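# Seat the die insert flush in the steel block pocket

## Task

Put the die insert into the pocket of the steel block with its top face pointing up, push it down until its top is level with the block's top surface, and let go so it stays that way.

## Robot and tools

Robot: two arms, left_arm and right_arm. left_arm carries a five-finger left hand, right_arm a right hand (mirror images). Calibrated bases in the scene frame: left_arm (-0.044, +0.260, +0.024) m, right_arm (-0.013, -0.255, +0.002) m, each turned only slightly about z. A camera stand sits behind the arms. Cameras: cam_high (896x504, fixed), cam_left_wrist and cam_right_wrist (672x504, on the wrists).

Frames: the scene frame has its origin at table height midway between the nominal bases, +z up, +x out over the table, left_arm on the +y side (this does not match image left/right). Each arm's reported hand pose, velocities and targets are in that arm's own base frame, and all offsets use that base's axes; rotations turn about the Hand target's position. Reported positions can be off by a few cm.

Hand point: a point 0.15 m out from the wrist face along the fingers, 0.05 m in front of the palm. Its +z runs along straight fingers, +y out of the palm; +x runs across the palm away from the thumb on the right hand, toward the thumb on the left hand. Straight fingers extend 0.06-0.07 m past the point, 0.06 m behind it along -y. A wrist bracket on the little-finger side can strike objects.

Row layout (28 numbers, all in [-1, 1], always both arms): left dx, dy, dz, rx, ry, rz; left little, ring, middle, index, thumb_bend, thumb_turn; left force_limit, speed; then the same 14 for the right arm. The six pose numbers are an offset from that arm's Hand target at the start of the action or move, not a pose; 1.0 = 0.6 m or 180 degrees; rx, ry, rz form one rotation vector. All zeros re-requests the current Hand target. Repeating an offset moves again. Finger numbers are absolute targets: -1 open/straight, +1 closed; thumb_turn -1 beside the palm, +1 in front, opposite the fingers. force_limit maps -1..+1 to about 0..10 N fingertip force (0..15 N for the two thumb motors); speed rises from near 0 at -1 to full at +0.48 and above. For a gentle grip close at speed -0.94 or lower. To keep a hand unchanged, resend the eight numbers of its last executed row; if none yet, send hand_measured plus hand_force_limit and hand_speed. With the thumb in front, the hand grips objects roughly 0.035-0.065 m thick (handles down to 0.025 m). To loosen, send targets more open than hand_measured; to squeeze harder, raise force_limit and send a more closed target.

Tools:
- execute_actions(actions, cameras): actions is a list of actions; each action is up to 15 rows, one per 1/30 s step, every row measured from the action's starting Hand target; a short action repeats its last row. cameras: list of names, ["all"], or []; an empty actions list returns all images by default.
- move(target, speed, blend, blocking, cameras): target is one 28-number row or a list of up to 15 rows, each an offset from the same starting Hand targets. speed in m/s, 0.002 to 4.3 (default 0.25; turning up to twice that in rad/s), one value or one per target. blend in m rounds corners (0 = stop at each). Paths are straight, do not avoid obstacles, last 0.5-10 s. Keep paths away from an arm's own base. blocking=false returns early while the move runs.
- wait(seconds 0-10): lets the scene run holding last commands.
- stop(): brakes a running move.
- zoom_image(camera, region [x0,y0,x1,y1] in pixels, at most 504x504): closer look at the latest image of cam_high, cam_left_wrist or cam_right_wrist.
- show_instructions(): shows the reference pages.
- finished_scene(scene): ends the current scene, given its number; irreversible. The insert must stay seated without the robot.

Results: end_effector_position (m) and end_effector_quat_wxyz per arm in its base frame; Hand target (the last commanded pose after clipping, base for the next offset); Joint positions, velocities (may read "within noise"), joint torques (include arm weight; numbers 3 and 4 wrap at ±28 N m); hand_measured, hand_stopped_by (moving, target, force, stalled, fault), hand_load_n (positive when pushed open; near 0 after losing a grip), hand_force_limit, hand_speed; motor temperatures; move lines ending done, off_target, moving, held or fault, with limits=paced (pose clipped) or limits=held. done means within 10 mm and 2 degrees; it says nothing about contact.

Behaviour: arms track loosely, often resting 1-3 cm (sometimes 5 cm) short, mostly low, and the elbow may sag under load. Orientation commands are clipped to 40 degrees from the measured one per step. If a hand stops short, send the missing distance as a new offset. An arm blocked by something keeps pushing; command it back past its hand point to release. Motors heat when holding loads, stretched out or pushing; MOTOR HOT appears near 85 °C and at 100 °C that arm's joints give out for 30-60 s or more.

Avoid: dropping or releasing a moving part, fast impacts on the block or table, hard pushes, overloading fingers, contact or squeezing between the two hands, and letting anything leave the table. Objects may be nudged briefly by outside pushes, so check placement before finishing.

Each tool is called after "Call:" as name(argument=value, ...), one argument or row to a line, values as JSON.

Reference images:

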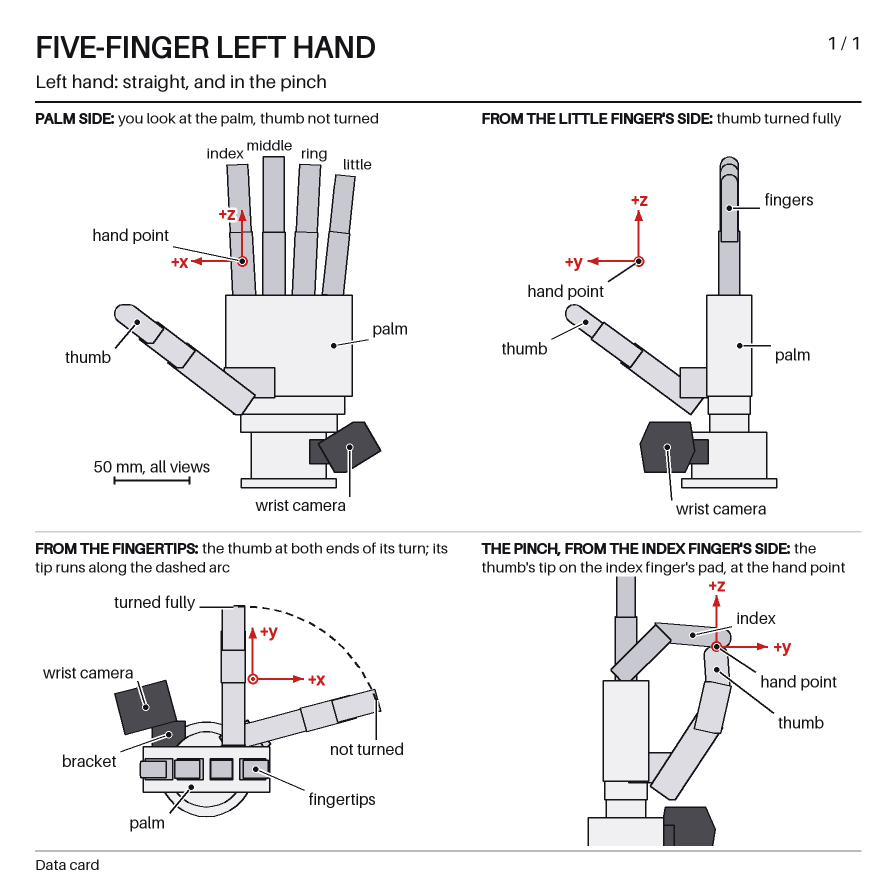

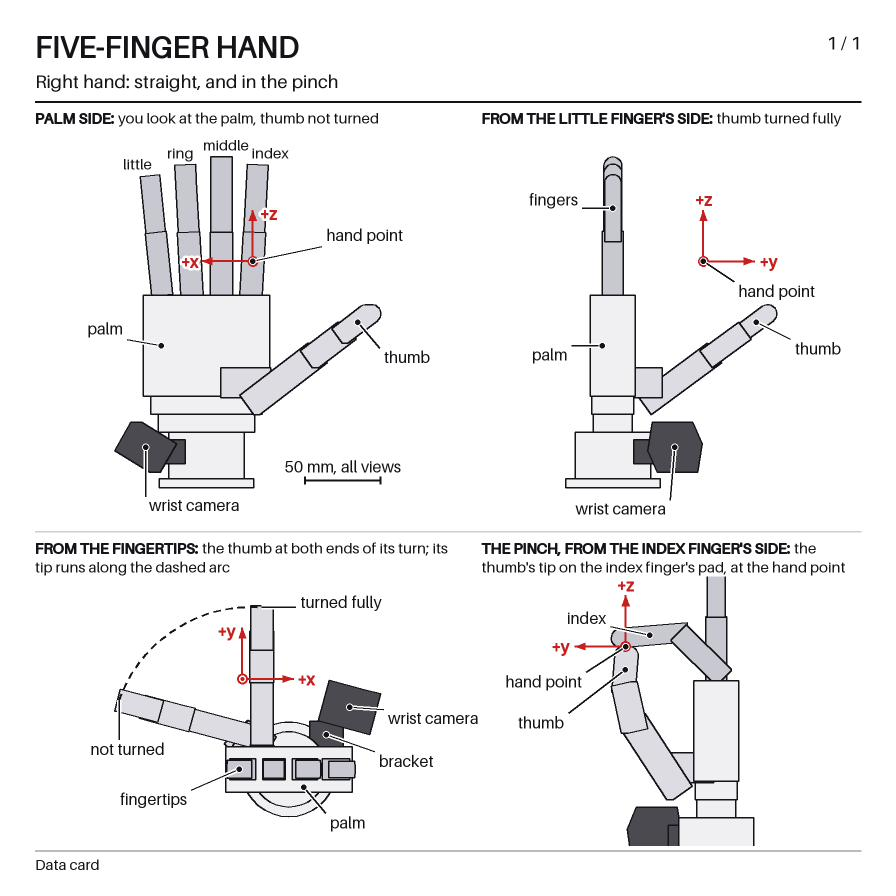

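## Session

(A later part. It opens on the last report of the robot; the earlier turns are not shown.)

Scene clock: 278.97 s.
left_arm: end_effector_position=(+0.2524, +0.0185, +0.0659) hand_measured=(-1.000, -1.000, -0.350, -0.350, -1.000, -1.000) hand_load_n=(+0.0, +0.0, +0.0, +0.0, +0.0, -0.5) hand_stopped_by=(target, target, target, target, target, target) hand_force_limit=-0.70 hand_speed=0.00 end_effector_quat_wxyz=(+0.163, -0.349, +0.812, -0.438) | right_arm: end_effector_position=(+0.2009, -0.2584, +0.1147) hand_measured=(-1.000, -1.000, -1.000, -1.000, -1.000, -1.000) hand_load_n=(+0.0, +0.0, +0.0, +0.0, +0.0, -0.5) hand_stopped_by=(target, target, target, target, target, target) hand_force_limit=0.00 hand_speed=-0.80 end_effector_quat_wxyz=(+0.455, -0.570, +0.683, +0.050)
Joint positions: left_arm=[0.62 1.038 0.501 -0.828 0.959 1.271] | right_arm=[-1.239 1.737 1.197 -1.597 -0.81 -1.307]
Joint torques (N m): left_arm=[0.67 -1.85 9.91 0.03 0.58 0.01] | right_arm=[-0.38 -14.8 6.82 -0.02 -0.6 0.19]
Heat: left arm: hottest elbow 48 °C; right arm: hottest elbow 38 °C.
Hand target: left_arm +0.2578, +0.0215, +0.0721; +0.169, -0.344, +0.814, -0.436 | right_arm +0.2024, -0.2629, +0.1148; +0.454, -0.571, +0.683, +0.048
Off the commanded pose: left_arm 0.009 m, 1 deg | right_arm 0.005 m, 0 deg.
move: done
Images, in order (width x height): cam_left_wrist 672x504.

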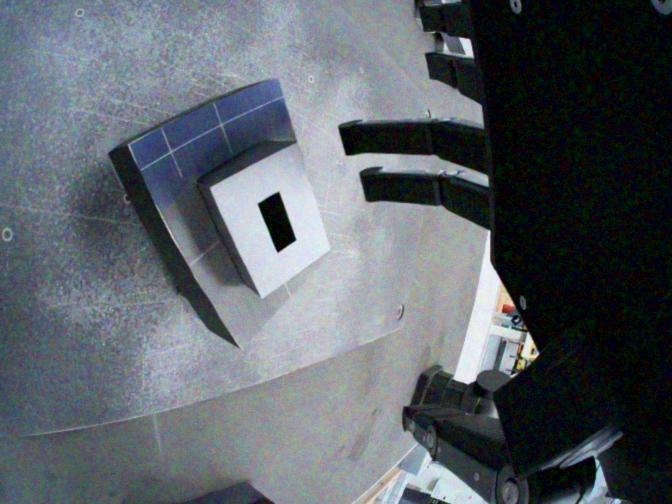

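Call:
move(
  target=[
    [-0.005,-0.002,0.2,0,0,0,-1,-1,-0.35,-0.35,-1,-1,-0.7,0,0,0,0,0,0,0,-1,-1,-1,-1,-1,-1,0,-0.8],
    [-0.088,0.0808,0.2,0.2243,0.2142,-0.0042,1,1,-0.85,-1,-1,-1,0.2,0,0,0,0,0,0,0,-1,-1,-1,-1,-1,-1,0,-0.8],
  ],
  speed=[0.12,0.2],
  cameras=["cam_left_wrist","cam_high"],
)

Scene clock: 291.03 s.
left_arm: end_effector_position=(+0.1875, +0.0689, +0.1749) hand_measured=(+1.000, +1.000, -0.850, -1.000, -1.000, -1.000) hand_load_n=(+0.0, +0.0, +0.0, +0.0, +0.0, +0.0) hand_stopped_by=(target, target, target, target, target, target) hand_force_limit=0.20 hand_speed=0.00 end_effector_quat_wxyz=(-0.020, -0.380, +0.925, +0.003) | right_arm: end_effector_position=(+0.2009, -0.2584, +0.1147) hand_measured=(-1.000, -1.000, -1.000, -1.000, -1.000, -1.000) hand_load_n=(+0.0, +0.0, +0.0, +0.0, -0.5, +0.0) hand_stopped_by=(target, target, target, target, target, target) hand_force_limit=0.00 hand_speed=-0.80 end_effector_quat_wxyz=(+0.455, -0.570, +0.683, +0.050)
Joint positions: left_arm=[0.192 1.04 0.906 -1.478 0.003 0.982] | right_arm=[-1.239 1.737 1.197 -1.597 -0.81 -1.307]
Joint torques (N m): left_arm=[0.26 -1.79 14.31 -0.39 -0.21 -0.11] | right_arm=[-0.32 -14.86 6.83 -0.01 -0.61 0.19]
Heat: left arm: hottest elbow 49 °C; right arm: hottest elbow 38 °C.
Hand target: left_arm +0.2049, +0.0700, +0.1921; -0.001, -0.383, +0.924, +0.000 | right_arm +0.2024, -0.2629, +0.1148; +0.454, -0.571, +0.683, +0.048
Off the commanded pose: left_arm 0.025 m, 2 deg | right_arm 0.005 m, 0 deg.
move: off_target (left_arm); target 2's new numbers were sent with left_arm's hand 0.024 m and 2 deg from that target
Images, in order (width x height): cam_high 896x504, cam_left_wrist 672x504.

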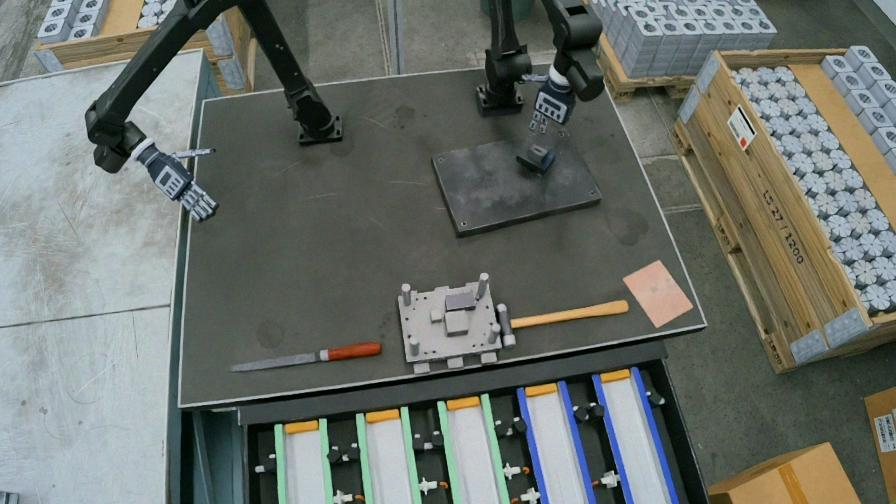

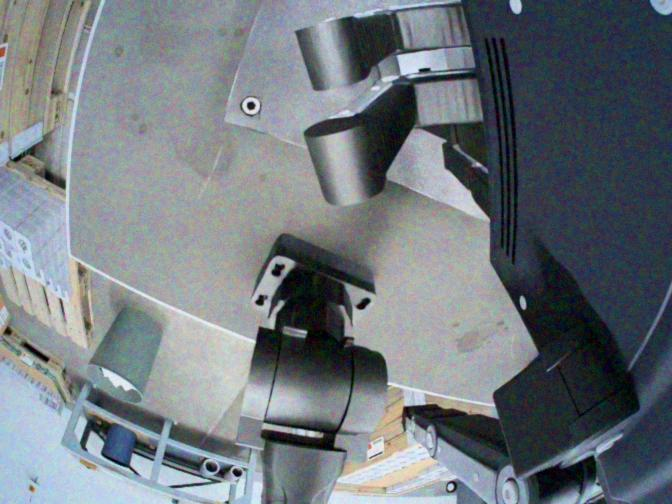

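Call:
zoom_image(
  camera="cam_high",
  region=[510, 135, 565, 180],
)

Call:
zoom_image(
  camera="cam_left_wrist",
  region=[380, 60, 500, 220],
)

Scaled by 9.164 from the camera's 896x504 image, which has a finer 1280x720 frame.

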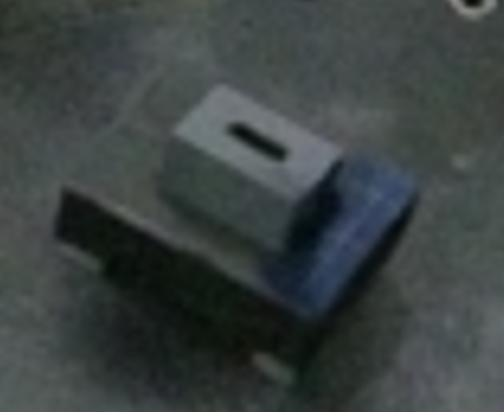

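Scaled by 3.150 from the camera's 672x504 image, which has a finer 960x720 frame.

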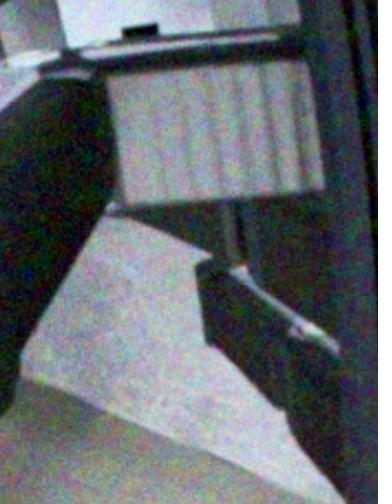

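Call:
zoom_image(
  camera="cam_high",
  region=[514, 140, 544, 170],
)

Call:
zoom_image(
  camera="cam_high",
  region=[532, 145, 562, 180],
)

Scaled by 16.800 from the camera's 896x504 image, which has a finer 1280x720 frame.

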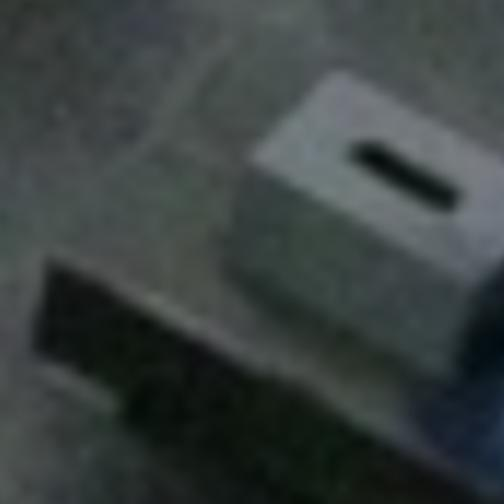

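Scaled by 14.400 from the camera's 896x504 image, which has a finer 1280x720 frame.

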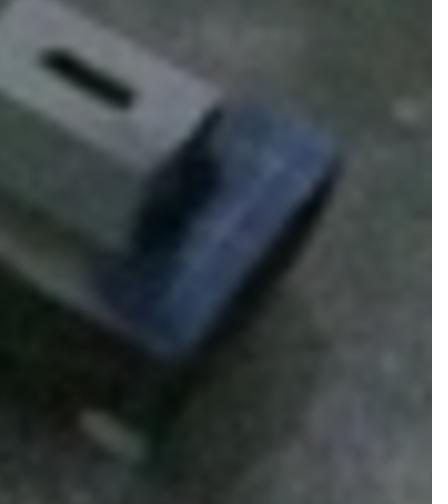

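Call:
move(
  target=[
    [0.02,0.0,0.0,0,0,0,1,1,-0.85,-1,-1,-1,0.2,0,0,0,0,0,0,0,-1,-1,-1,-1,-1,-1,0,-0.8],
    [0.0,0.0,-0.075,0,0,0,1,1,-0.85,-1,-1,-1,0.2,0,0,0,0,0,0,0,-1,-1,-1,-1,-1,-1,0,-0.8],
  ],
  speed=[0.1,0.08],
  cameras=["cam_left_wrist","cam_high"],
)

Call:
zoom_image(
  camera="cam_high",
  region=[510, 120, 565, 180],
)

Call:
zoom_image(
  camera="cam_left_wrist",
  region=[290, 20, 490, 220],
)

Scene clock: 304.87 s.
left_arm: end_effector_position=(+0.2046, +0.0703, +0.1492) hand_measured=(+1.000, +1.000, -0.850, -1.000, -1.000, -1.000) hand_load_n=(+0.5, +0.0, +0.0, +0.0, +0.0, +0.0) hand_stopped_by=(target, target, target, target, target, target) hand_force_limit=0.20 hand_speed=0.00 end_effector_quat_wxyz=(-0.002, -0.379, +0.925, -0.001) | right_arm: end_effector_position=(+0.2009, -0.2584, +0.1147) hand_measured=(-1.000, -1.000, -1.000, -1.000, -1.000, -1.000) hand_load_n=(+0.0, +0.0, +0.0, +0.0, +0.0, -0.5) hand_stopped_by=(target, target, target, target, target, target) hand_force_limit=0.00 hand_speed=-0.80 end_effector_quat_wxyz=(+0.455, -0.570, +0.683, +0.050)
Joint positions: left_arm=[0.185 1.072 0.866 -1.368 0.003 0.977] | right_arm=[-1.239 1.737 1.197 -1.597 -0.81 -1.307]
Joint torques (N m): left_arm=[0.91 -2.96 8.61 0.2 -0.21 -0.07] | right_arm=[-0.56 -14.86 6.84 -0.06 -0.62 0.18]
Heat: left arm: hottest elbow 50 °C; right arm: hottest elbow 38 °C.
Hand target: left_arm +0.2050, +0.0700, +0.1471; -0.001, -0.383, +0.924, +0.000 | right_arm +0.2024, -0.2629, +0.1148; +0.454, -0.571, +0.683, +0.048
Off the commanded pose: left_arm 0.002 m, 1 deg | right_arm 0.005 m, 0 deg.
move: done
Images, in order (width x height): cam_high 896x504, cam_left_wrist 672x504.

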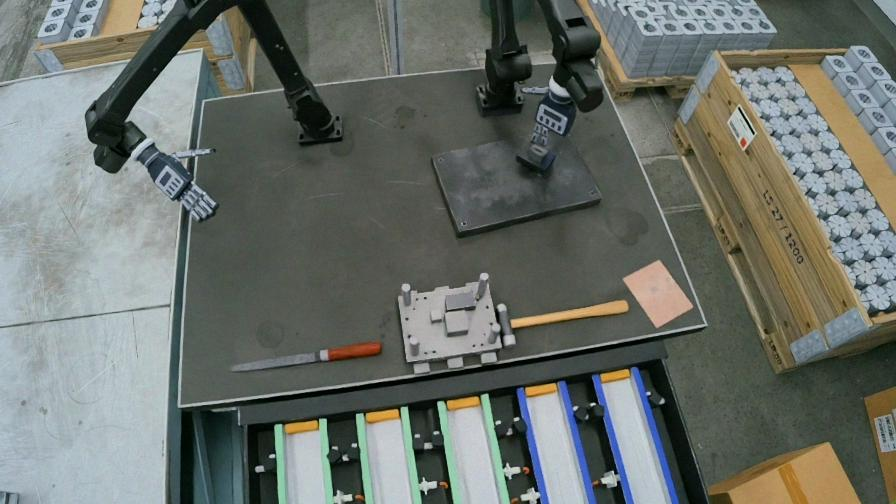

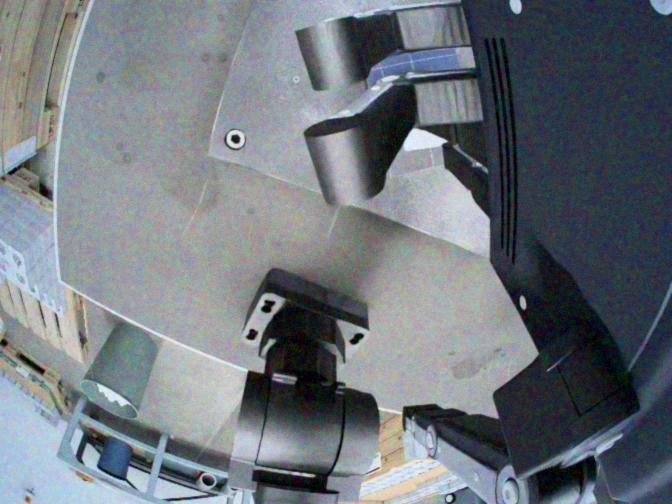

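Scaled by 8.400 from the camera's 896x504 image, which has a finer 1280x720 frame.

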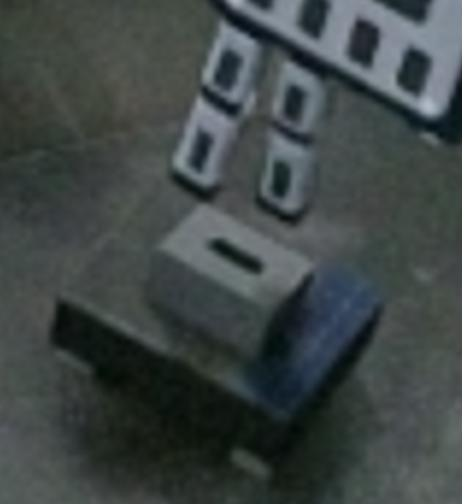

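Scaled by 2.520 from the camera's 672x504 image, which has a finer 960x720 frame.

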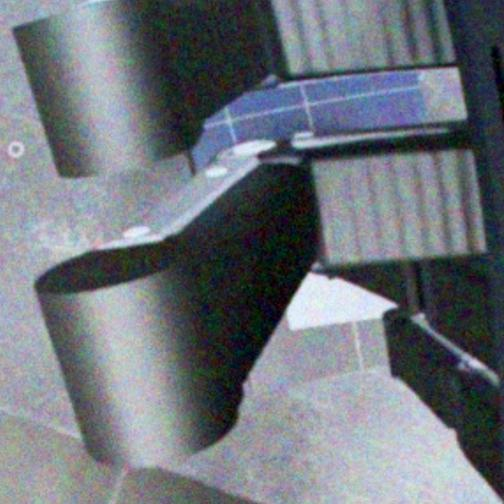

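Call:
move(
  target=[
    [0.007,-0.004,-0.022,0,0,0,1,1,-0.85,-1,-1,-1,0.2,0,0,0,0,0,0,0,-1,-1,-1,-1,-1,-1,0,-0.8],
  ],
  speed=[0.06],
  cameras=["cam_high"],
)

Call:
zoom_image(
  camera="cam_high",
  region=[510, 120, 565, 180],
)

Scene clock: 307.70 s.
left_arm: end_effector_position=(+0.2085, +0.0699, +0.1383) hand_measured=(+1.000, +1.000, -0.850, -1.000, -1.000, -1.000) hand_load_n=(+0.0, +0.0, +0.0, +0.0, -0.5, +0.0) hand_stopped_by=(target, target, target, target, target, target) hand_force_limit=0.20 hand_speed=0.00 end_effector_quat_wxyz=(+0.003, -0.380, +0.925, -0.002) | right_arm: end_effector_position=(+0.2009, -0.2584, +0.1147) hand_measured=(-1.000, -1.000, -1.000, -1.000, -1.000, -1.000) hand_load_n=(+0.0, +0.0, -0.5, +0.0, +0.0, +0.0) hand_stopped_by=(target, target, target, target, target, target) hand_force_limit=0.00 hand_speed=-0.80 end_effector_quat_wxyz=(+0.455, -0.570, +0.683, +0.050)
Joint positions: left_arm=[0.18 1.081 0.844 -1.326 0.003 0.972] | right_arm=[-1.239 1.737 1.197 -1.597 -0.81 -1.307]
Joint torques (N m): left_arm=[0.15 -1.96 8.5 0.2 -0.22 -0.12] | right_arm=[-0.38 -14.8 6.82 -0.03 -0.63 0.18]
Heat: left arm: hottest elbow 50 °C; right arm: hottest elbow 38 °C.
Hand target: left_arm +0.2092, +0.0676, +0.1339; -0.001, -0.383, +0.924, +0.000 | right_arm +0.2024, -0.2629, +0.1148; +0.454, -0.571, +0.683, +0.048
Off the commanded pose: left_arm 0.005 m, 1 deg | right_arm 0.005 m, 0 deg.
move: done
Images, in order (width x height): cam_high 896x504.

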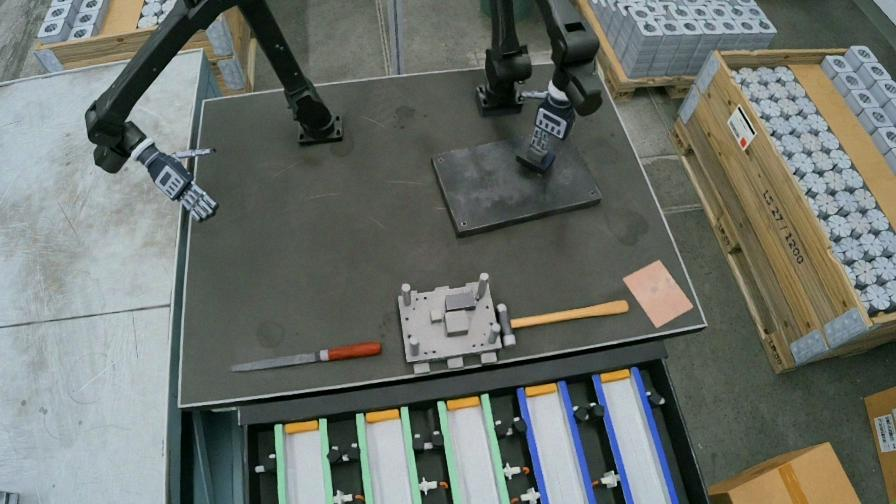

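Scaled by 8.400 from the camera's 896x504 image, which has a finer 1280x720 frame.

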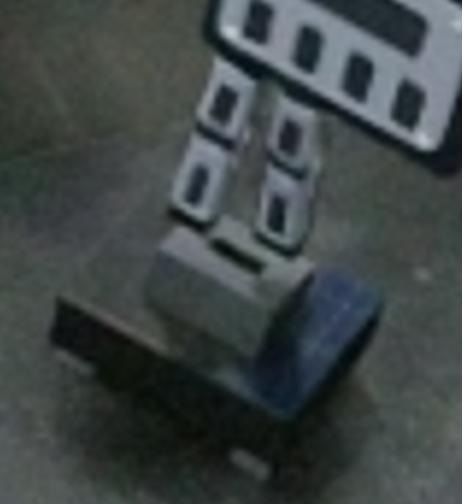

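Call:
move(
  target=[
    [0.009,-0.004,0.003,0,0,0,1,1,-0.85,-1,-1,-1,0.2,0,0,0,0,0,0,0,-1,-1,-1,-1,-1,-1,0,-0.8],
    [0.009,-0.004,-0.012,0,0,0,1,1,-0.85,-1,-1,-1,0.2,0,0,0,0,0,0,0,-1,-1,-1,-1,-1,-1,0,-0.8],
  ],
  speed=[0.06],
  cameras=["cam_high"],
)

Call:
zoom_image(
  camera="cam_high",
  region=[510, 120, 565, 180],
)

speed must be one number or one for each of the 2 targets, got a list of 1; nothing of the call was run

Scaled by 8.400 from the camera's 896x504 image, which has a finer 1280x720 frame.

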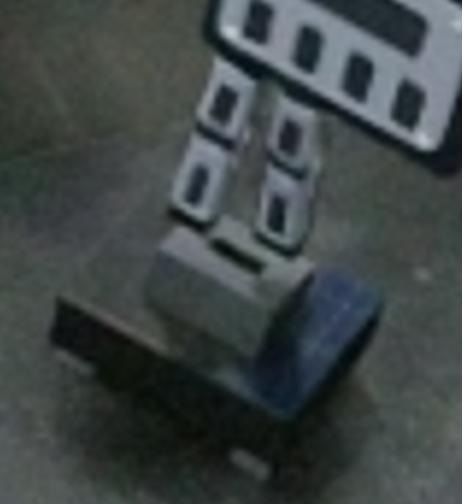

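Call:
move(
  target=[
    [0.009,-0.004,0.003,0,0,0,1,1,-0.85,-1,-1,-1,0.2,0,0,0,0,0,0,0,-1,-1,-1,-1,-1,-1,0,-0.8],
    [0.009,-0.004,-0.012,0,0,0,1,1,-0.85,-1,-1,-1,0.2,0,0,0,0,0,0,0,-1,-1,-1,-1,-1,-1,0,-0.8],
  ],
  speed=0.06,
  cameras=["cam_high"],
)

Call:
zoom_image(
  camera="cam_high",
  region=[510, 120, 565, 180],
)

Scene clock: 314.77 s.
left_arm: end_effector_position=(+0.2140, +0.0676, +0.1313) hand_measured=(+1.000, +1.000, -0.850, -1.000, -1.000, -1.000) hand_load_n=(+0.0, +0.0, +0.0, +0.0, +0.0, +0.0) hand_stopped_by=(target, target, target, target, target, target) hand_force_limit=0.20 hand_speed=0.00 end_effector_quat_wxyz=(+0.004, -0.380, +0.925, -0.002) | right_arm: end_effector_position=(+0.2009, -0.2584, +0.1147) hand_measured=(-1.000, -1.000, -1.000, -1.000, -1.000, -1.000) hand_load_n=(+0.0, -0.5, +0.0, +0.0, +0.0, -0.5) hand_stopped_by=(target, target, target, target, target, target) hand_force_limit=0.00 hand_speed=-0.80 end_effector_quat_wxyz=(+0.455, -0.570, +0.683, +0.050)
Joint positions: left_arm=[0.169 1.101 0.839 -1.301 0.003 0.961] | right_arm=[-1.239 1.737 1.197 -1.597 -0.81 -1.307]
Joint torques (N m): left_arm=[0.09 -2.2 8.49 0.28 -0.22 -0.12] | right_arm=[-0.26 -14.74 6.79 -0.05 -0.63 0.18]
Heat: left arm: hottest elbow 49 °C; right arm: hottest elbow 38 °C.
Hand target: left_arm +0.2146, +0.0653, +0.1267; -0.001, -0.383, +0.924, +0.000 | right_arm +0.2024, -0.2629, +0.1148; +0.454, -0.571, +0.683, +0.048
Off the commanded pose: left_arm 0.005 m, 1 deg | right_arm 0.005 m, 0 deg.
move: done
Images, in order (width x height): cam_high 896x504.

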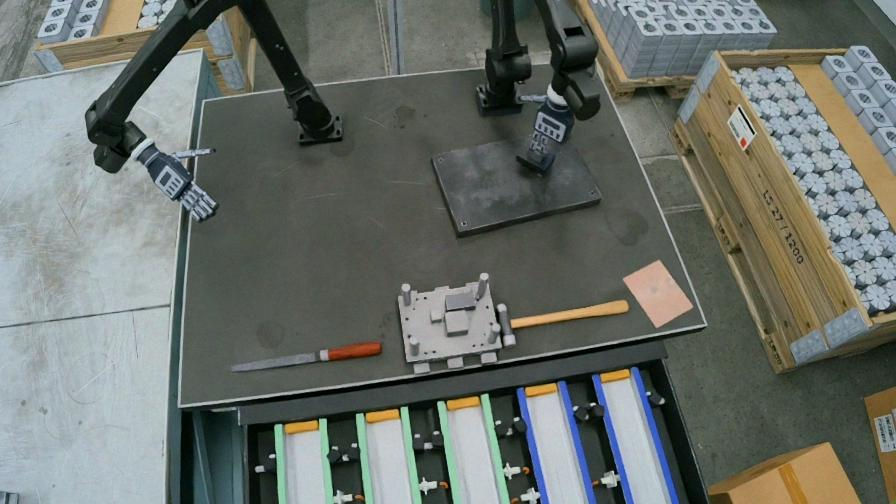

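Scaled by 8.400 from the camera's 896x504 image, which has a finer 1280x720 frame.

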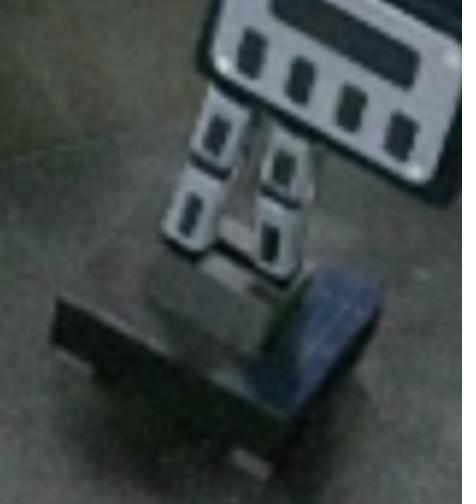

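Call:
move(
  target=[
    [0,0,-0.008,0,0,0,1,1,-0.85,-1,-1,-1,0.2,0,0,0,0,0,0,0,-1,-1,-1,-1,-1,-1,0,-0.8],
  ],
  speed=0.04,
)

Call:
move(
  target=[
    [0,0,-0.006,0,0,0,1,1,-0.85,-1,-1,-1,0.2,0,0,0,0,0,0,0,-1,-1,-1,-1,-1,-1,0,-0.8],
  ],
  speed=0.04,
)

Call:
move(
  target=[
    [0,0,-0.006,0,0,0,1,1,-0.85,-1,-1,-1,0.2,0,0,0,0,0,0,0,-1,-1,-1,-1,-1,-1,0,-0.8],
  ],
  speed=0.04,
  cameras=["cam_high"],
)

Call:
zoom_image(
  camera="cam_high",
  region=[510, 120, 565, 180],
)

Scene clock: 316.53 s.
left_arm: end_effector_position=(+0.2145, +0.0677, +0.1288) hand_measured=(+1.000, +1.000, -0.850, -1.000, -1.000, -1.000) hand_load_n=(+0.0, +0.0, -1.0, +0.0, +0.0, +0.0) hand_stopped_by=(target, target, target, target, target, target) hand_force_limit=0.20 hand_speed=0.00 end_effector_quat_wxyz=(+0.005, -0.380, +0.925, -0.002) | right_arm: end_effector_position=(+0.2009, -0.2584, +0.1147) hand_measured=(-1.000, -1.000, -1.000, -1.000, -1.000, -1.000) hand_load_n=(+0.0, +0.0, +0.0, +0.0, +0.0, -0.5) hand_stopped_by=(target, target, target, target, target, target) hand_force_limit=0.00 hand_speed=-0.80 end_effector_quat_wxyz=(+0.455, -0.570, +0.683, +0.050)
Joint positions: left_arm=[0.169 1.102 0.834 -1.291 0.003 0.96] | right_arm=[-1.239 1.737 1.197 -1.597 -0.81 -1.307]
Joint torques (N m): left_arm=[0.15 -1.85 8.09 0.5 -0.21 -0.11] | right_arm=[-0.32 -14.74 6.87 -0.05 -0.62 0.18]
Heat: left arm: hottest elbow 49 °C; right arm: hottest elbow 38 °C.
Hand target: left_arm +0.2146, +0.0653, +0.1219; -0.001, -0.383, +0.924, +0.000 | right_arm +0.2024, -0.2629, +0.1148; +0.454, -0.571, +0.683, +0.048
Off the commanded pose: left_arm 0.007 m, 1 deg | right_arm 0.005 m, 0 deg.
move: done

Scene clock: 317.23 s.
left_arm: end_effector_position=(+0.2145, +0.0676, +0.1287) hand_measured=(+1.000, +1.000, -0.850, -1.000, -1.000, -1.000) hand_load_n=(+0.0, +0.0, -2.0, +0.0, +0.0, +0.0) hand_stopped_by=(target, target, target, target, target, target) hand_force_limit=0.20 hand_speed=0.00 end_effector_quat_wxyz=(+0.005, -0.380, +0.925, -0.002) | right_arm: end_effector_position=(+0.2009, -0.2584, +0.1147) hand_measured=(-1.000, -1.000, -1.000, -1.000, -1.000, -1.000) hand_load_n=(+0.0, +0.0, +0.0, +0.0, +0.0, +0.0) hand_stopped_by=(target, target, target, target, target, target) hand_force_limit=0.00 hand_speed=-0.80 end_effector_quat_wxyz=(+0.455, -0.570, +0.683, +0.050)
Joint positions: left_arm=[0.169 1.102 0.833 -1.291 0.003 0.96] | right_arm=[-1.239 1.737 1.197 -1.597 -0.81 -1.307]
Joint torques (N m): left_arm=[0.26 -1.73 7.45 0.77 -0.2 -0.11] | right_arm=[-0.44 -14.86 6.86 -0.08 -0.63 0.18]
Heat: left arm: hottest elbow 49 °C; right arm: hottest elbow 38 °C.
Hand target: left_arm +0.2146, +0.0652, +0.1184; -0.001, -0.383, +0.924, +0.000 | right_arm +0.2024, -0.2629, +0.1148; +0.454, -0.571, +0.683, +0.048
Off the commanded pose: left_arm 0.011 m, 1 deg | right_arm 0.005 m, 0 deg.
move: off_target (left_arm)

Scene clock: 317.93 s.
left_arm: end_effector_position=(+0.2144, +0.0675, +0.1283) hand_measured=(+1.000, +1.000, -0.850, -1.000, -1.000, -1.000) hand_load_n=(+0.0, +0.0, -3.5, +0.0, +0.0, +0.0) hand_stopped_by=(target, target, target, target, target, target) hand_force_limit=0.20 hand_speed=0.00 end_effector_quat_wxyz=(+0.005, -0.380, +0.925, -0.002) | right_arm: end_effector_position=(+0.2009, -0.2584, +0.1147) hand_measured=(-1.000, -1.000, -1.000, -1.000, -1.000, -1.000) hand_load_n=(+0.0, +0.0, +0.0, +0.0, -0.5, +0.0) hand_stopped_by=(target, target, target, target, target, target) hand_force_limit=0.00 hand_speed=-0.80 end_effector_quat_wxyz=(+0.455, -0.570, +0.683, +0.050)
Joint positions: left_arm=[0.169 1.102 0.832 -1.29 0.003 0.959] | right_arm=[-1.239 1.737 1.197 -1.597 -0.81 -1.307]
Joint torques (N m): left_arm=[0.26 -1.44 6.8 1.13 -0.2 -0.12] | right_arm=[-0.26 -14.92 6.83 -0.02 -0.62 0.17]
Heat: left arm: hottest elbow 49 °C; right arm: hottest elbow 38 °C.
Hand target: left_arm +0.2145, +0.0652, +0.1147; -0.001, -0.383, +0.924, +0.000 | right_arm +0.2024, -0.2629, +0.1148; +0.454, -0.571, +0.683, +0.048
Off the commanded pose: left_arm 0.014 m, 1 deg | right_arm 0.005 m, 0 deg.
move: off_target (left_arm)
Images, in order (width x height): cam_high 896x504.

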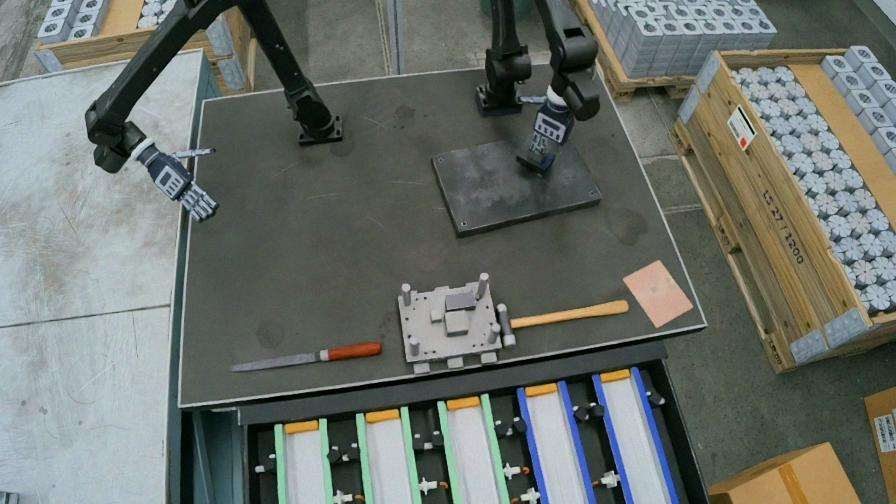

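Scaled by 8.400 from the camera's 896x504 image, which has a finer 1280x720 frame.

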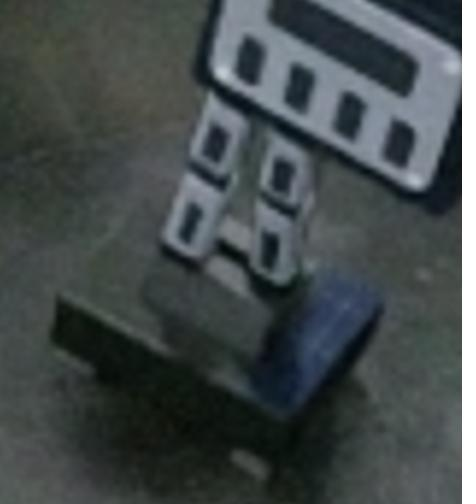

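Call:
move(
  target=[
    [0,0,0.005,0,0,0,1,1,-0.72,-1,-1,-1,0.2,0,0,0,0,0,0,0,-1,-1,-1,-1,-1,-1,0,-0.8],
    [0,0,-0.01,0,0,0,1,1,-0.72,-1,-1,-1,0.2,0,0,0,0,0,0,0,-1,-1,-1,-1,-1,-1,0,-0.8],
  ],
  speed=0.06,
)

Call:
move(
  target=[
    [0,0,-0.015,0,0,0,1,1,-0.72,-1,-1,-1,0.2,0,0,0,0,0,0,0,-1,-1,-1,-1,-1,-1,0,-0.8],
  ],
  speed=0.04,
  cameras=["cam_high","cam_left_wrist"],
)

Call:
zoom_image(
  camera="cam_high",
  region=[510, 120, 565, 180],
)

Call:
zoom_image(
  camera="cam_left_wrist",
  region=[290, 20, 490, 220],
)

Scene clock: 322.67 s.
left_arm: end_effector_position=(+0.2175, +0.0669, +0.1235) hand_measured=(+1.000, +1.000, -0.720, -1.000, -1.000, -1.000) hand_load_n=(+0.0, +0.5, -4.0, +0.0, +0.0, +0.0) hand_stopped_by=(target, target, target, target, target, target) hand_force_limit=0.20 hand_speed=0.00 end_effector_quat_wxyz=(+0.011, -0.381, +0.925, -0.005) | right_arm: end_effector_position=(+0.2009, -0.2584, +0.1147) hand_measured=(-1.000, -1.000, -1.000, -1.000, -1.000, -1.000) hand_load_n=(+0.0, +0.0, +0.0, +0.0, +0.0, -0.5) hand_stopped_by=(target, target, target, target, target, target) hand_force_limit=0.00 hand_speed=-0.80 end_effector_quat_wxyz=(+0.455, -0.570, +0.683, +0.050)
Joint positions: left_arm=[0.167 1.105 0.823 -1.266 0.005 0.956] | right_arm=[-1.239 1.737 1.197 -1.597 -0.81 -1.307]
Joint torques (N m): left_arm=[0.26 -1.26 6.57 0.94 -0.32 -0.09] | right_arm=[-0.44 -14.74 6.89 -0.06 -0.63 0.19]
Heat: left arm: hottest elbow 48 °C; right arm: hottest elbow 38 °C.
Hand target: left_arm +0.2146, +0.0652, +0.1087; -0.001, -0.383, +0.924, +0.000 | right_arm +0.2024, -0.2629, +0.1148; +0.454, -0.571, +0.683, +0.048
Off the commanded pose: left_arm 0.015 m, 1 deg | right_arm 0.005 m, 0 deg.
move: off_target (left_arm)

Scene clock: 323.37 s.
left_arm: end_effector_position=(+0.2175, +0.0666, +0.1226) hand_measured=(+1.000, +1.000, -0.720, -1.000, -1.000, -1.000) hand_load_n=(+0.0, +0.0, -8.5, +0.0, +0.0, +0.0) hand_stopped_by=(target, target, target, target, target, target) hand_force_limit=0.20 hand_speed=0.00 end_effector_quat_wxyz=(+0.011, -0.382, +0.924, -0.005) | right_arm: end_effector_position=(+0.2009, -0.2584, +0.1147) hand_measured=(-1.000, -1.000, -1.000, -1.000, -1.000, -1.000) hand_load_n=(+0.0, +0.0, +0.0, +0.0, +0.0, +0.0) hand_stopped_by=(target, target, target, target, target, target) hand_force_limit=0.00 hand_speed=-0.80 end_effector_quat_wxyz=(+0.455, -0.570, +0.683, +0.050)
Joint positions: left_arm=[0.166 1.105 0.821 -1.262 0.005 0.953] | right_arm=[-1.239 1.737 1.197 -1.597 -0.81 -1.307]
Joint torques (N m): left_arm=[0.5 -0.67 5.15 1.73 -0.3 -0.05] | right_arm=[-0.21 -14.92 6.84 -0.03 -0.61 0.19]
Heat: left arm: hottest elbow 48 °C; right arm: hottest elbow 38 °C.
Hand target: left_arm +0.2145, +0.0652, +0.0996; -0.001, -0.383, +0.924, +0.000 | right_arm +0.2024, -0.2629, +0.1148; +0.454, -0.571, +0.683, +0.048
Off the commanded pose: left_arm 0.023 m, 2 deg | right_arm 0.005 m, 0 deg.
move: off_target (left_arm)
Images, in order (width x height): cam_high 896x504, cam_left_wrist 672x504.

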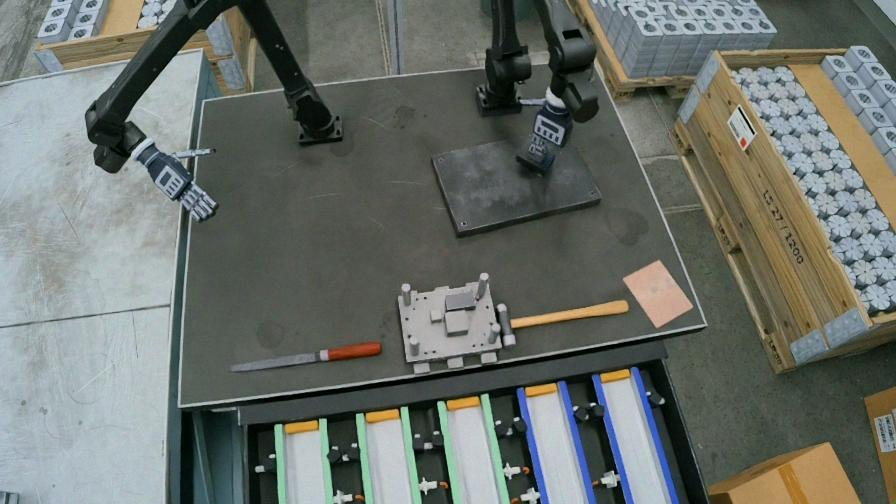

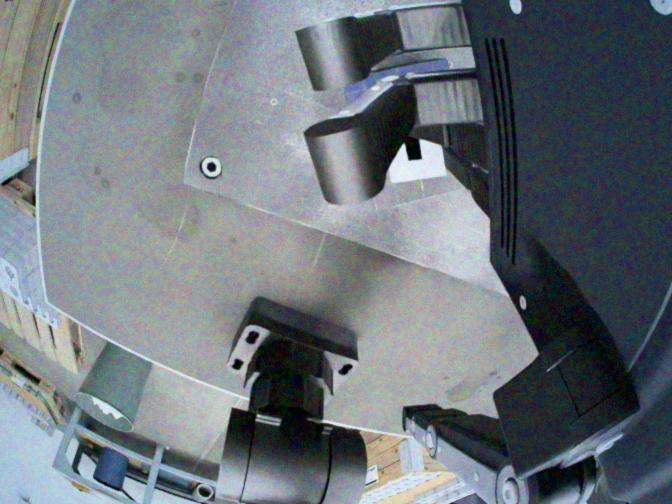

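Scaled by 8.400 from the camera's 896x504 image, which has a finer 1280x720 frame.

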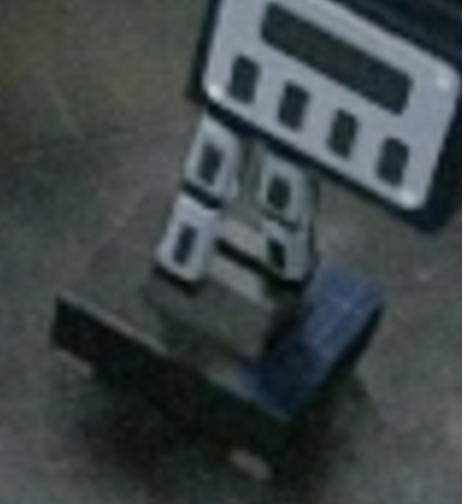

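Scaled by 2.520 from the camera's 672x504 image, which has a finer 960x720 frame.

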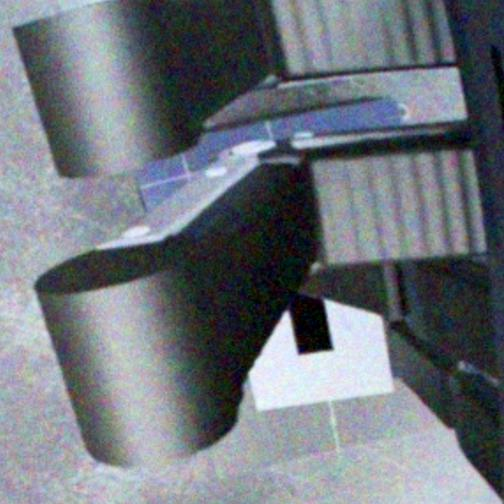

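Call:
move(
  target=[
    [0,0,0.06,0,0,0,1,1,-0.775,-1,-1,-1,0.2,0,0,0,0,0,0,0,-1,-1,-1,-1,-1,-1,0,-0.8],
    [-0.028,0.008,0.06,0,0,0,1,1,-0.775,-1,-1,-1,0.2,0,0,0,0,0,0,0,-1,-1,-1,-1,-1,-1,0,-0.8],
    [-0.017,0.006,0.06,0,0,0,1,1,-0.775,-1,-1,-1,0.2,0,0,0,0,0,0,0,-1,-1,-1,-1,-1,-1,0,-0.8],
    [-0.017,0.006,0.032,0,0,0,1,1,-0.775,-1,-1,-1,0.2,0,0,0,0,0,0,0,-1,-1,-1,-1,-1,-1,0,-0.8],
  ],
  speed=0.08,
  cameras=["cam_high"],
)

Call:
zoom_image(
  camera="cam_high",
  region=[510, 120, 565, 180],
)

Scene clock: 327.67 s.
left_arm: end_effector_position=(+0.2037, +0.0677, +0.1261) hand_measured=(+1.000, +1.000, -0.776, -1.000, -1.000, -1.000) hand_load_n=(+0.0, +0.0, +0.0, -0.5, +0.0, +0.0) hand_stopped_by=(target, target, target, target, target, target) hand_force_limit=0.20 hand_speed=0.00 end_effector_quat_wxyz=(+0.004, -0.387, +0.922, -0.002) | right_arm: end_effector_position=(+0.2009, -0.2584, +0.1147) hand_measured=(-1.000, -1.000, -1.000, -1.000, -1.000, -1.000) hand_load_n=(+0.0, +0.0, +0.0, +0.0, +0.0, +0.0) hand_stopped_by=(target, target, target, target, target, target) hand_force_limit=0.00 hand_speed=-0.80 end_effector_quat_wxyz=(+0.455, -0.570, +0.683, +0.050)
Joint positions: left_arm=[0.179 1.076 0.808 -1.294 0.002 0.955] | right_arm=[-1.239 1.737 1.197 -1.597 -0.81 -1.307]
Joint torques (N m): left_arm=[0.91 -1.61 8.02 0.49 -0.2 0.09] | right_arm=[-0.44 -15.03 6.84 -0.05 -0.61 0.17]
Heat: left arm: hottest elbow 48 °C; right arm: hottest elbow 38 °C.
Hand target: left_arm +0.2044, +0.0688, +0.1190; -0.001, -0.383, +0.924, +0.000 | right_arm +0.2024, -0.2629, +0.1148; +0.454, -0.571, +0.683, +0.048
Off the commanded pose: left_arm 0.007 m, 1 deg | right_arm 0.005 m, 0 deg.
move: done
Images, in order (width x height): cam_high 896x504.

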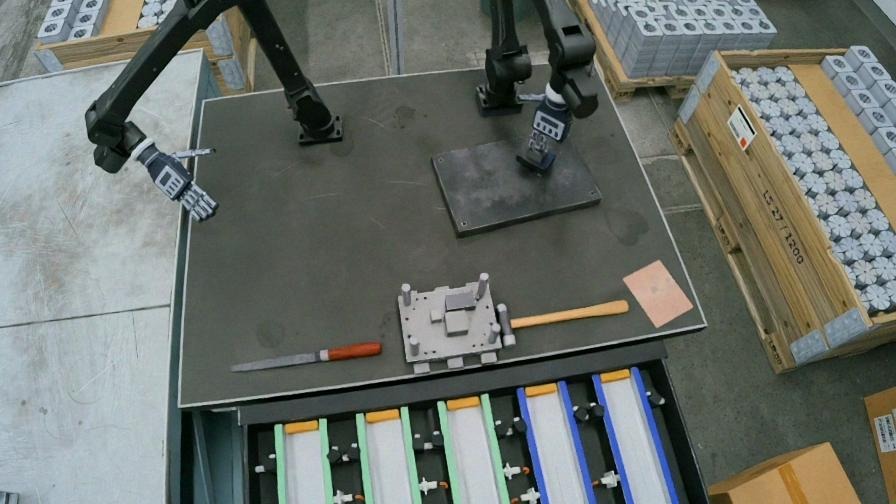

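Scaled by 8.400 from the camera's 896x504 image, which has a finer 1280x720 frame.

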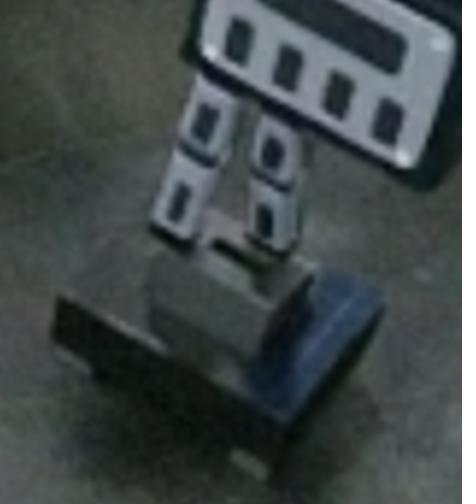

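Call:
move(
  target=[
    [0.01,0.0,0.04,0,0,0,1,1,-0.775,-1,-1,-1,0.2,0,0,0,0,0,0,0,-1,-1,-1,-1,-1,-1,0,-0.8],
    [0.01,0.0,-0.01,0,0,0,1,1,-0.775,-1,-1,-1,0.2,0,0,0,0,0,0,0,-1,-1,-1,-1,-1,-1,0,-0.8],
  ],
  speed=0.06,
)

Call:
move(
  target=[
    [0,0,-0.015,0,0,0,1,1,-0.775,-1,-1,-1,0.2,0,0,0,0,0,0,0,-1,-1,-1,-1,-1,-1,0,-0.8],
  ],
  speed=0.04,
  cameras=["cam_high"],
)

Call:
zoom_image(
  camera="cam_high",
  region=[510, 120, 565, 180],
)

Scene clock: 330.30 s.
left_arm: end_effector_position=(+0.1985, +0.0669, +0.1255) hand_measured=(+1.000, +1.000, -0.776, -1.000, -1.000, -1.000) hand_load_n=(+0.0, +0.0, +0.0, -4.0, +0.0, +0.0) hand_stopped_by=(target, target, target, target, target, target) hand_force_limit=0.20 hand_speed=0.00 end_effector_quat_wxyz=(-0.010, -0.387, +0.922, +0.001) | right_arm: end_effector_position=(+0.2009, -0.2584, +0.1147) hand_measured=(-1.000, -1.000, -1.000, -1.000, -1.000, -1.000) hand_load_n=(+0.0, +0.0, +0.0, +0.0, +0.0, -0.5) hand_stopped_by=(target, target, target, target, target, target) hand_force_limit=0.00 hand_speed=-0.80 end_effector_quat_wxyz=(+0.455, -0.570, +0.683, +0.050)
Joint positions: left_arm=[0.179 1.086 0.808 -1.313 0.002 0.955] | right_arm=[-1.239 1.737 1.197 -1.597 -0.81 -1.307]
Joint torques (N m): left_arm=[0.73 -0.73 7.94 2.07 -0.18 0.06] | right_arm=[-0.5 -14.86 6.82 -0.06 -0.62 0.18]
Heat: left arm: hottest elbow 48 °C; right arm: hottest elbow 38 °C.
Hand target: left_arm +0.2102, +0.0688, +0.1128; -0.001, -0.383, +0.924, +0.000 | right_arm +0.2024, -0.2629, +0.1148; +0.454, -0.571, +0.683, +0.048
Off the commanded pose: left_arm 0.017 m, 1 deg | right_arm 0.005 m, 0 deg.
move: off_target (left_arm)

Scene clock: 331.00 s.
left_arm: end_effector_position=(+0.1987, +0.0669, +0.1248) hand_measured=(+1.000, +1.000, -0.776, -1.000, -1.000, -1.000) hand_load_n=(+0.0, +0.0, +0.0, -5.0, +0.0, +0.0) hand_stopped_by=(target, target, target, target, target, target) hand_force_limit=0.20 hand_speed=0.00 end_effector_quat_wxyz=(-0.010, -0.386, +0.922, +0.001) | right_arm: end_effector_position=(+0.2009, -0.2584, +0.1147) hand_measured=(-1.000, -1.000, -1.000, -1.000, -1.000, -1.000) hand_load_n=(+0.0, +0.0, +0.0, +0.0, +0.0, +0.0) hand_stopped_by=(target, target, target, target, target, target) hand_force_limit=0.00 hand_speed=-0.80 end_effector_quat_wxyz=(+0.455, -0.570, +0.683, +0.050)
Joint positions: left_arm=[0.179 1.086 0.806 -1.311 0.002 0.956] | right_arm=[-1.239 1.737 1.197 -1.597 -0.81 -1.307]
Joint torques (N m): left_arm=[0.56 -0.21 6.48 2.91 -0.18 0.01] | right_arm=[-0.32 -14.86 6.86 -0.08 -0.62 0.18]
Heat: left arm: hottest elbow 48 °C; right arm: hottest elbow 38 °C.
Hand target: left_arm +0.2104, +0.0688, +0.1039; -0.001, -0.383, +0.924, +0.000 | right_arm +0.2024, -0.2629, +0.1148; +0.454, -0.571, +0.683, +0.048
Off the commanded pose: left_arm 0.024 m, 1 deg | right_arm 0.005 m, 0 deg.
move: off_target (left_arm)
Images, in order (width x height): cam_high 896x504.

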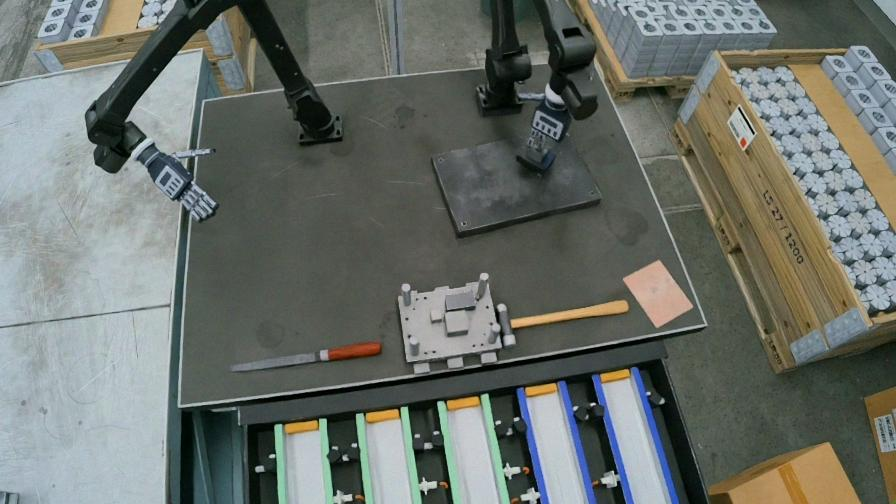

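Scaled by 8.400 from the camera's 896x504 image, which has a finer 1280x720 frame.

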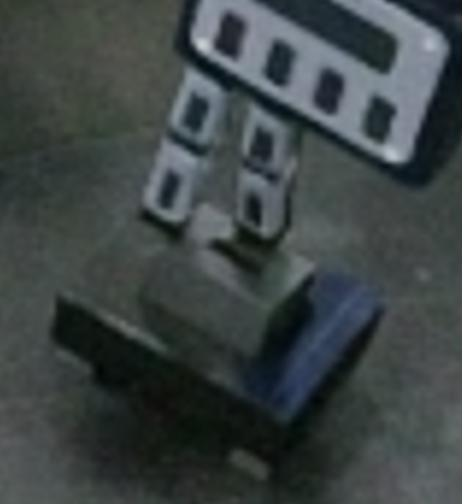

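Call:
move(
  target=[
    [0,0,0.085,0,0,0,1,1,-0.775,-1,-1,-1,0.2,0,0,0,0,0,0,0,-1,-1,-1,-1,-1,-1,0,-0.8],
    [-0.014,0.0015,0.085,0,0,0,1,1,-0.775,-1,-1,-1,0.2,0,0,0,0,0,0,0,-1,-1,-1,-1,-1,-1,0,-0.8],
    [0.0005,0.0015,0.085,0,0,0,1,1,-0.775,-1,-1,-1,0.2,0,0,0,0,0,0,0,-1,-1,-1,-1,-1,-1,0,-0.8],
    [0.0005,0.0015,0.02,0,0,0,1,1,-0.775,-1,-1,-1,0.2,0,0,0,0,0,0,0,-1,-1,-1,-1,-1,-1,0,-0.8],
  ],
  speed=0.08,
  cameras=["cam_high"],
)

Call:
zoom_image(
  camera="cam_high",
  region=[510, 120, 565, 180],
)

Scene clock: 335.50 s.
left_arm: end_effector_position=(+0.2105, +0.0690, +0.1264) hand_measured=(+1.000, +1.000, -0.776, -1.000, -1.000, -1.000) hand_load_n=(+0.0, +0.0, +0.0, -0.5, +0.0, +0.0) hand_stopped_by=(target, target, target, target, target, target) hand_force_limit=0.20 hand_speed=0.00 end_effector_quat_wxyz=(+0.005, -0.386, +0.923, -0.002) | right_arm: end_effector_position=(+0.2009, -0.2584, +0.1147) hand_measured=(-1.000, -1.000, -1.000, -1.000, -1.000, -1.000) hand_load_n=(+0.0, +0.0, +0.0, +0.0, +0.0, +0.0) hand_stopped_by=(target, target, target, target, target, target) hand_force_limit=0.00 hand_speed=-0.80 end_effector_quat_wxyz=(+0.455, -0.570, +0.683, +0.050)
Joint positions: left_arm=[0.179 1.095 0.822 -1.287 0.003 0.957] | right_arm=[-1.239 1.737 1.197 -1.597 -0.81 -1.307]
Joint torques (N m): left_arm=[0.79 -1.38 7.49 0.83 -0.2 0.06] | right_arm=[-0.38 -14.74 6.83 -0.1 -0.62 0.18]
Heat: left arm: hottest elbow 48 °C; right arm: hottest elbow 38 °C.
Hand target: left_arm +0.2106, +0.0697, +0.1159; -0.001, -0.383, +0.924, +0.000 | right_arm +0.2024, -0.2629, +0.1148; +0.454, -0.571, +0.683, +0.048
Off the commanded pose: left_arm 0.011 m, 1 deg | right_arm 0.005 m, 0 deg.
move: off_target (left_arm)
Images, in order (width x height): cam_high 896x504.

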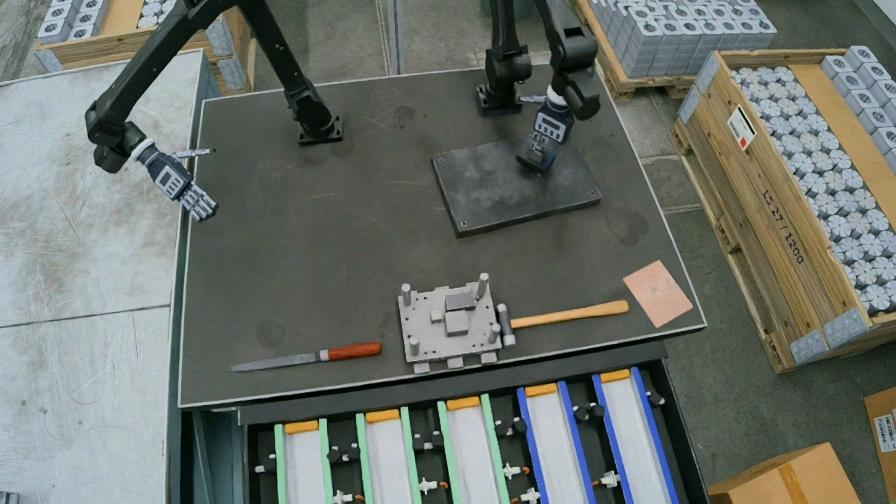

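Scaled by 8.400 from the camera's 896x504 image, which has a finer 1280x720 frame.

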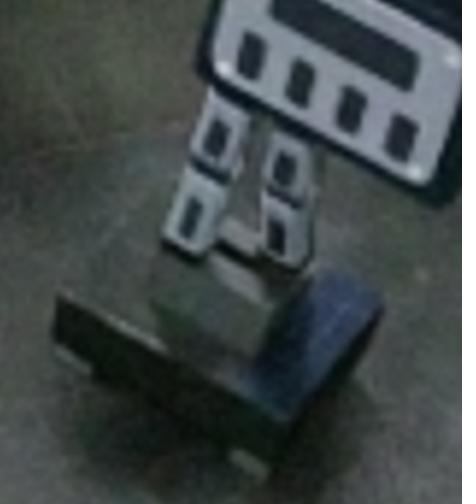

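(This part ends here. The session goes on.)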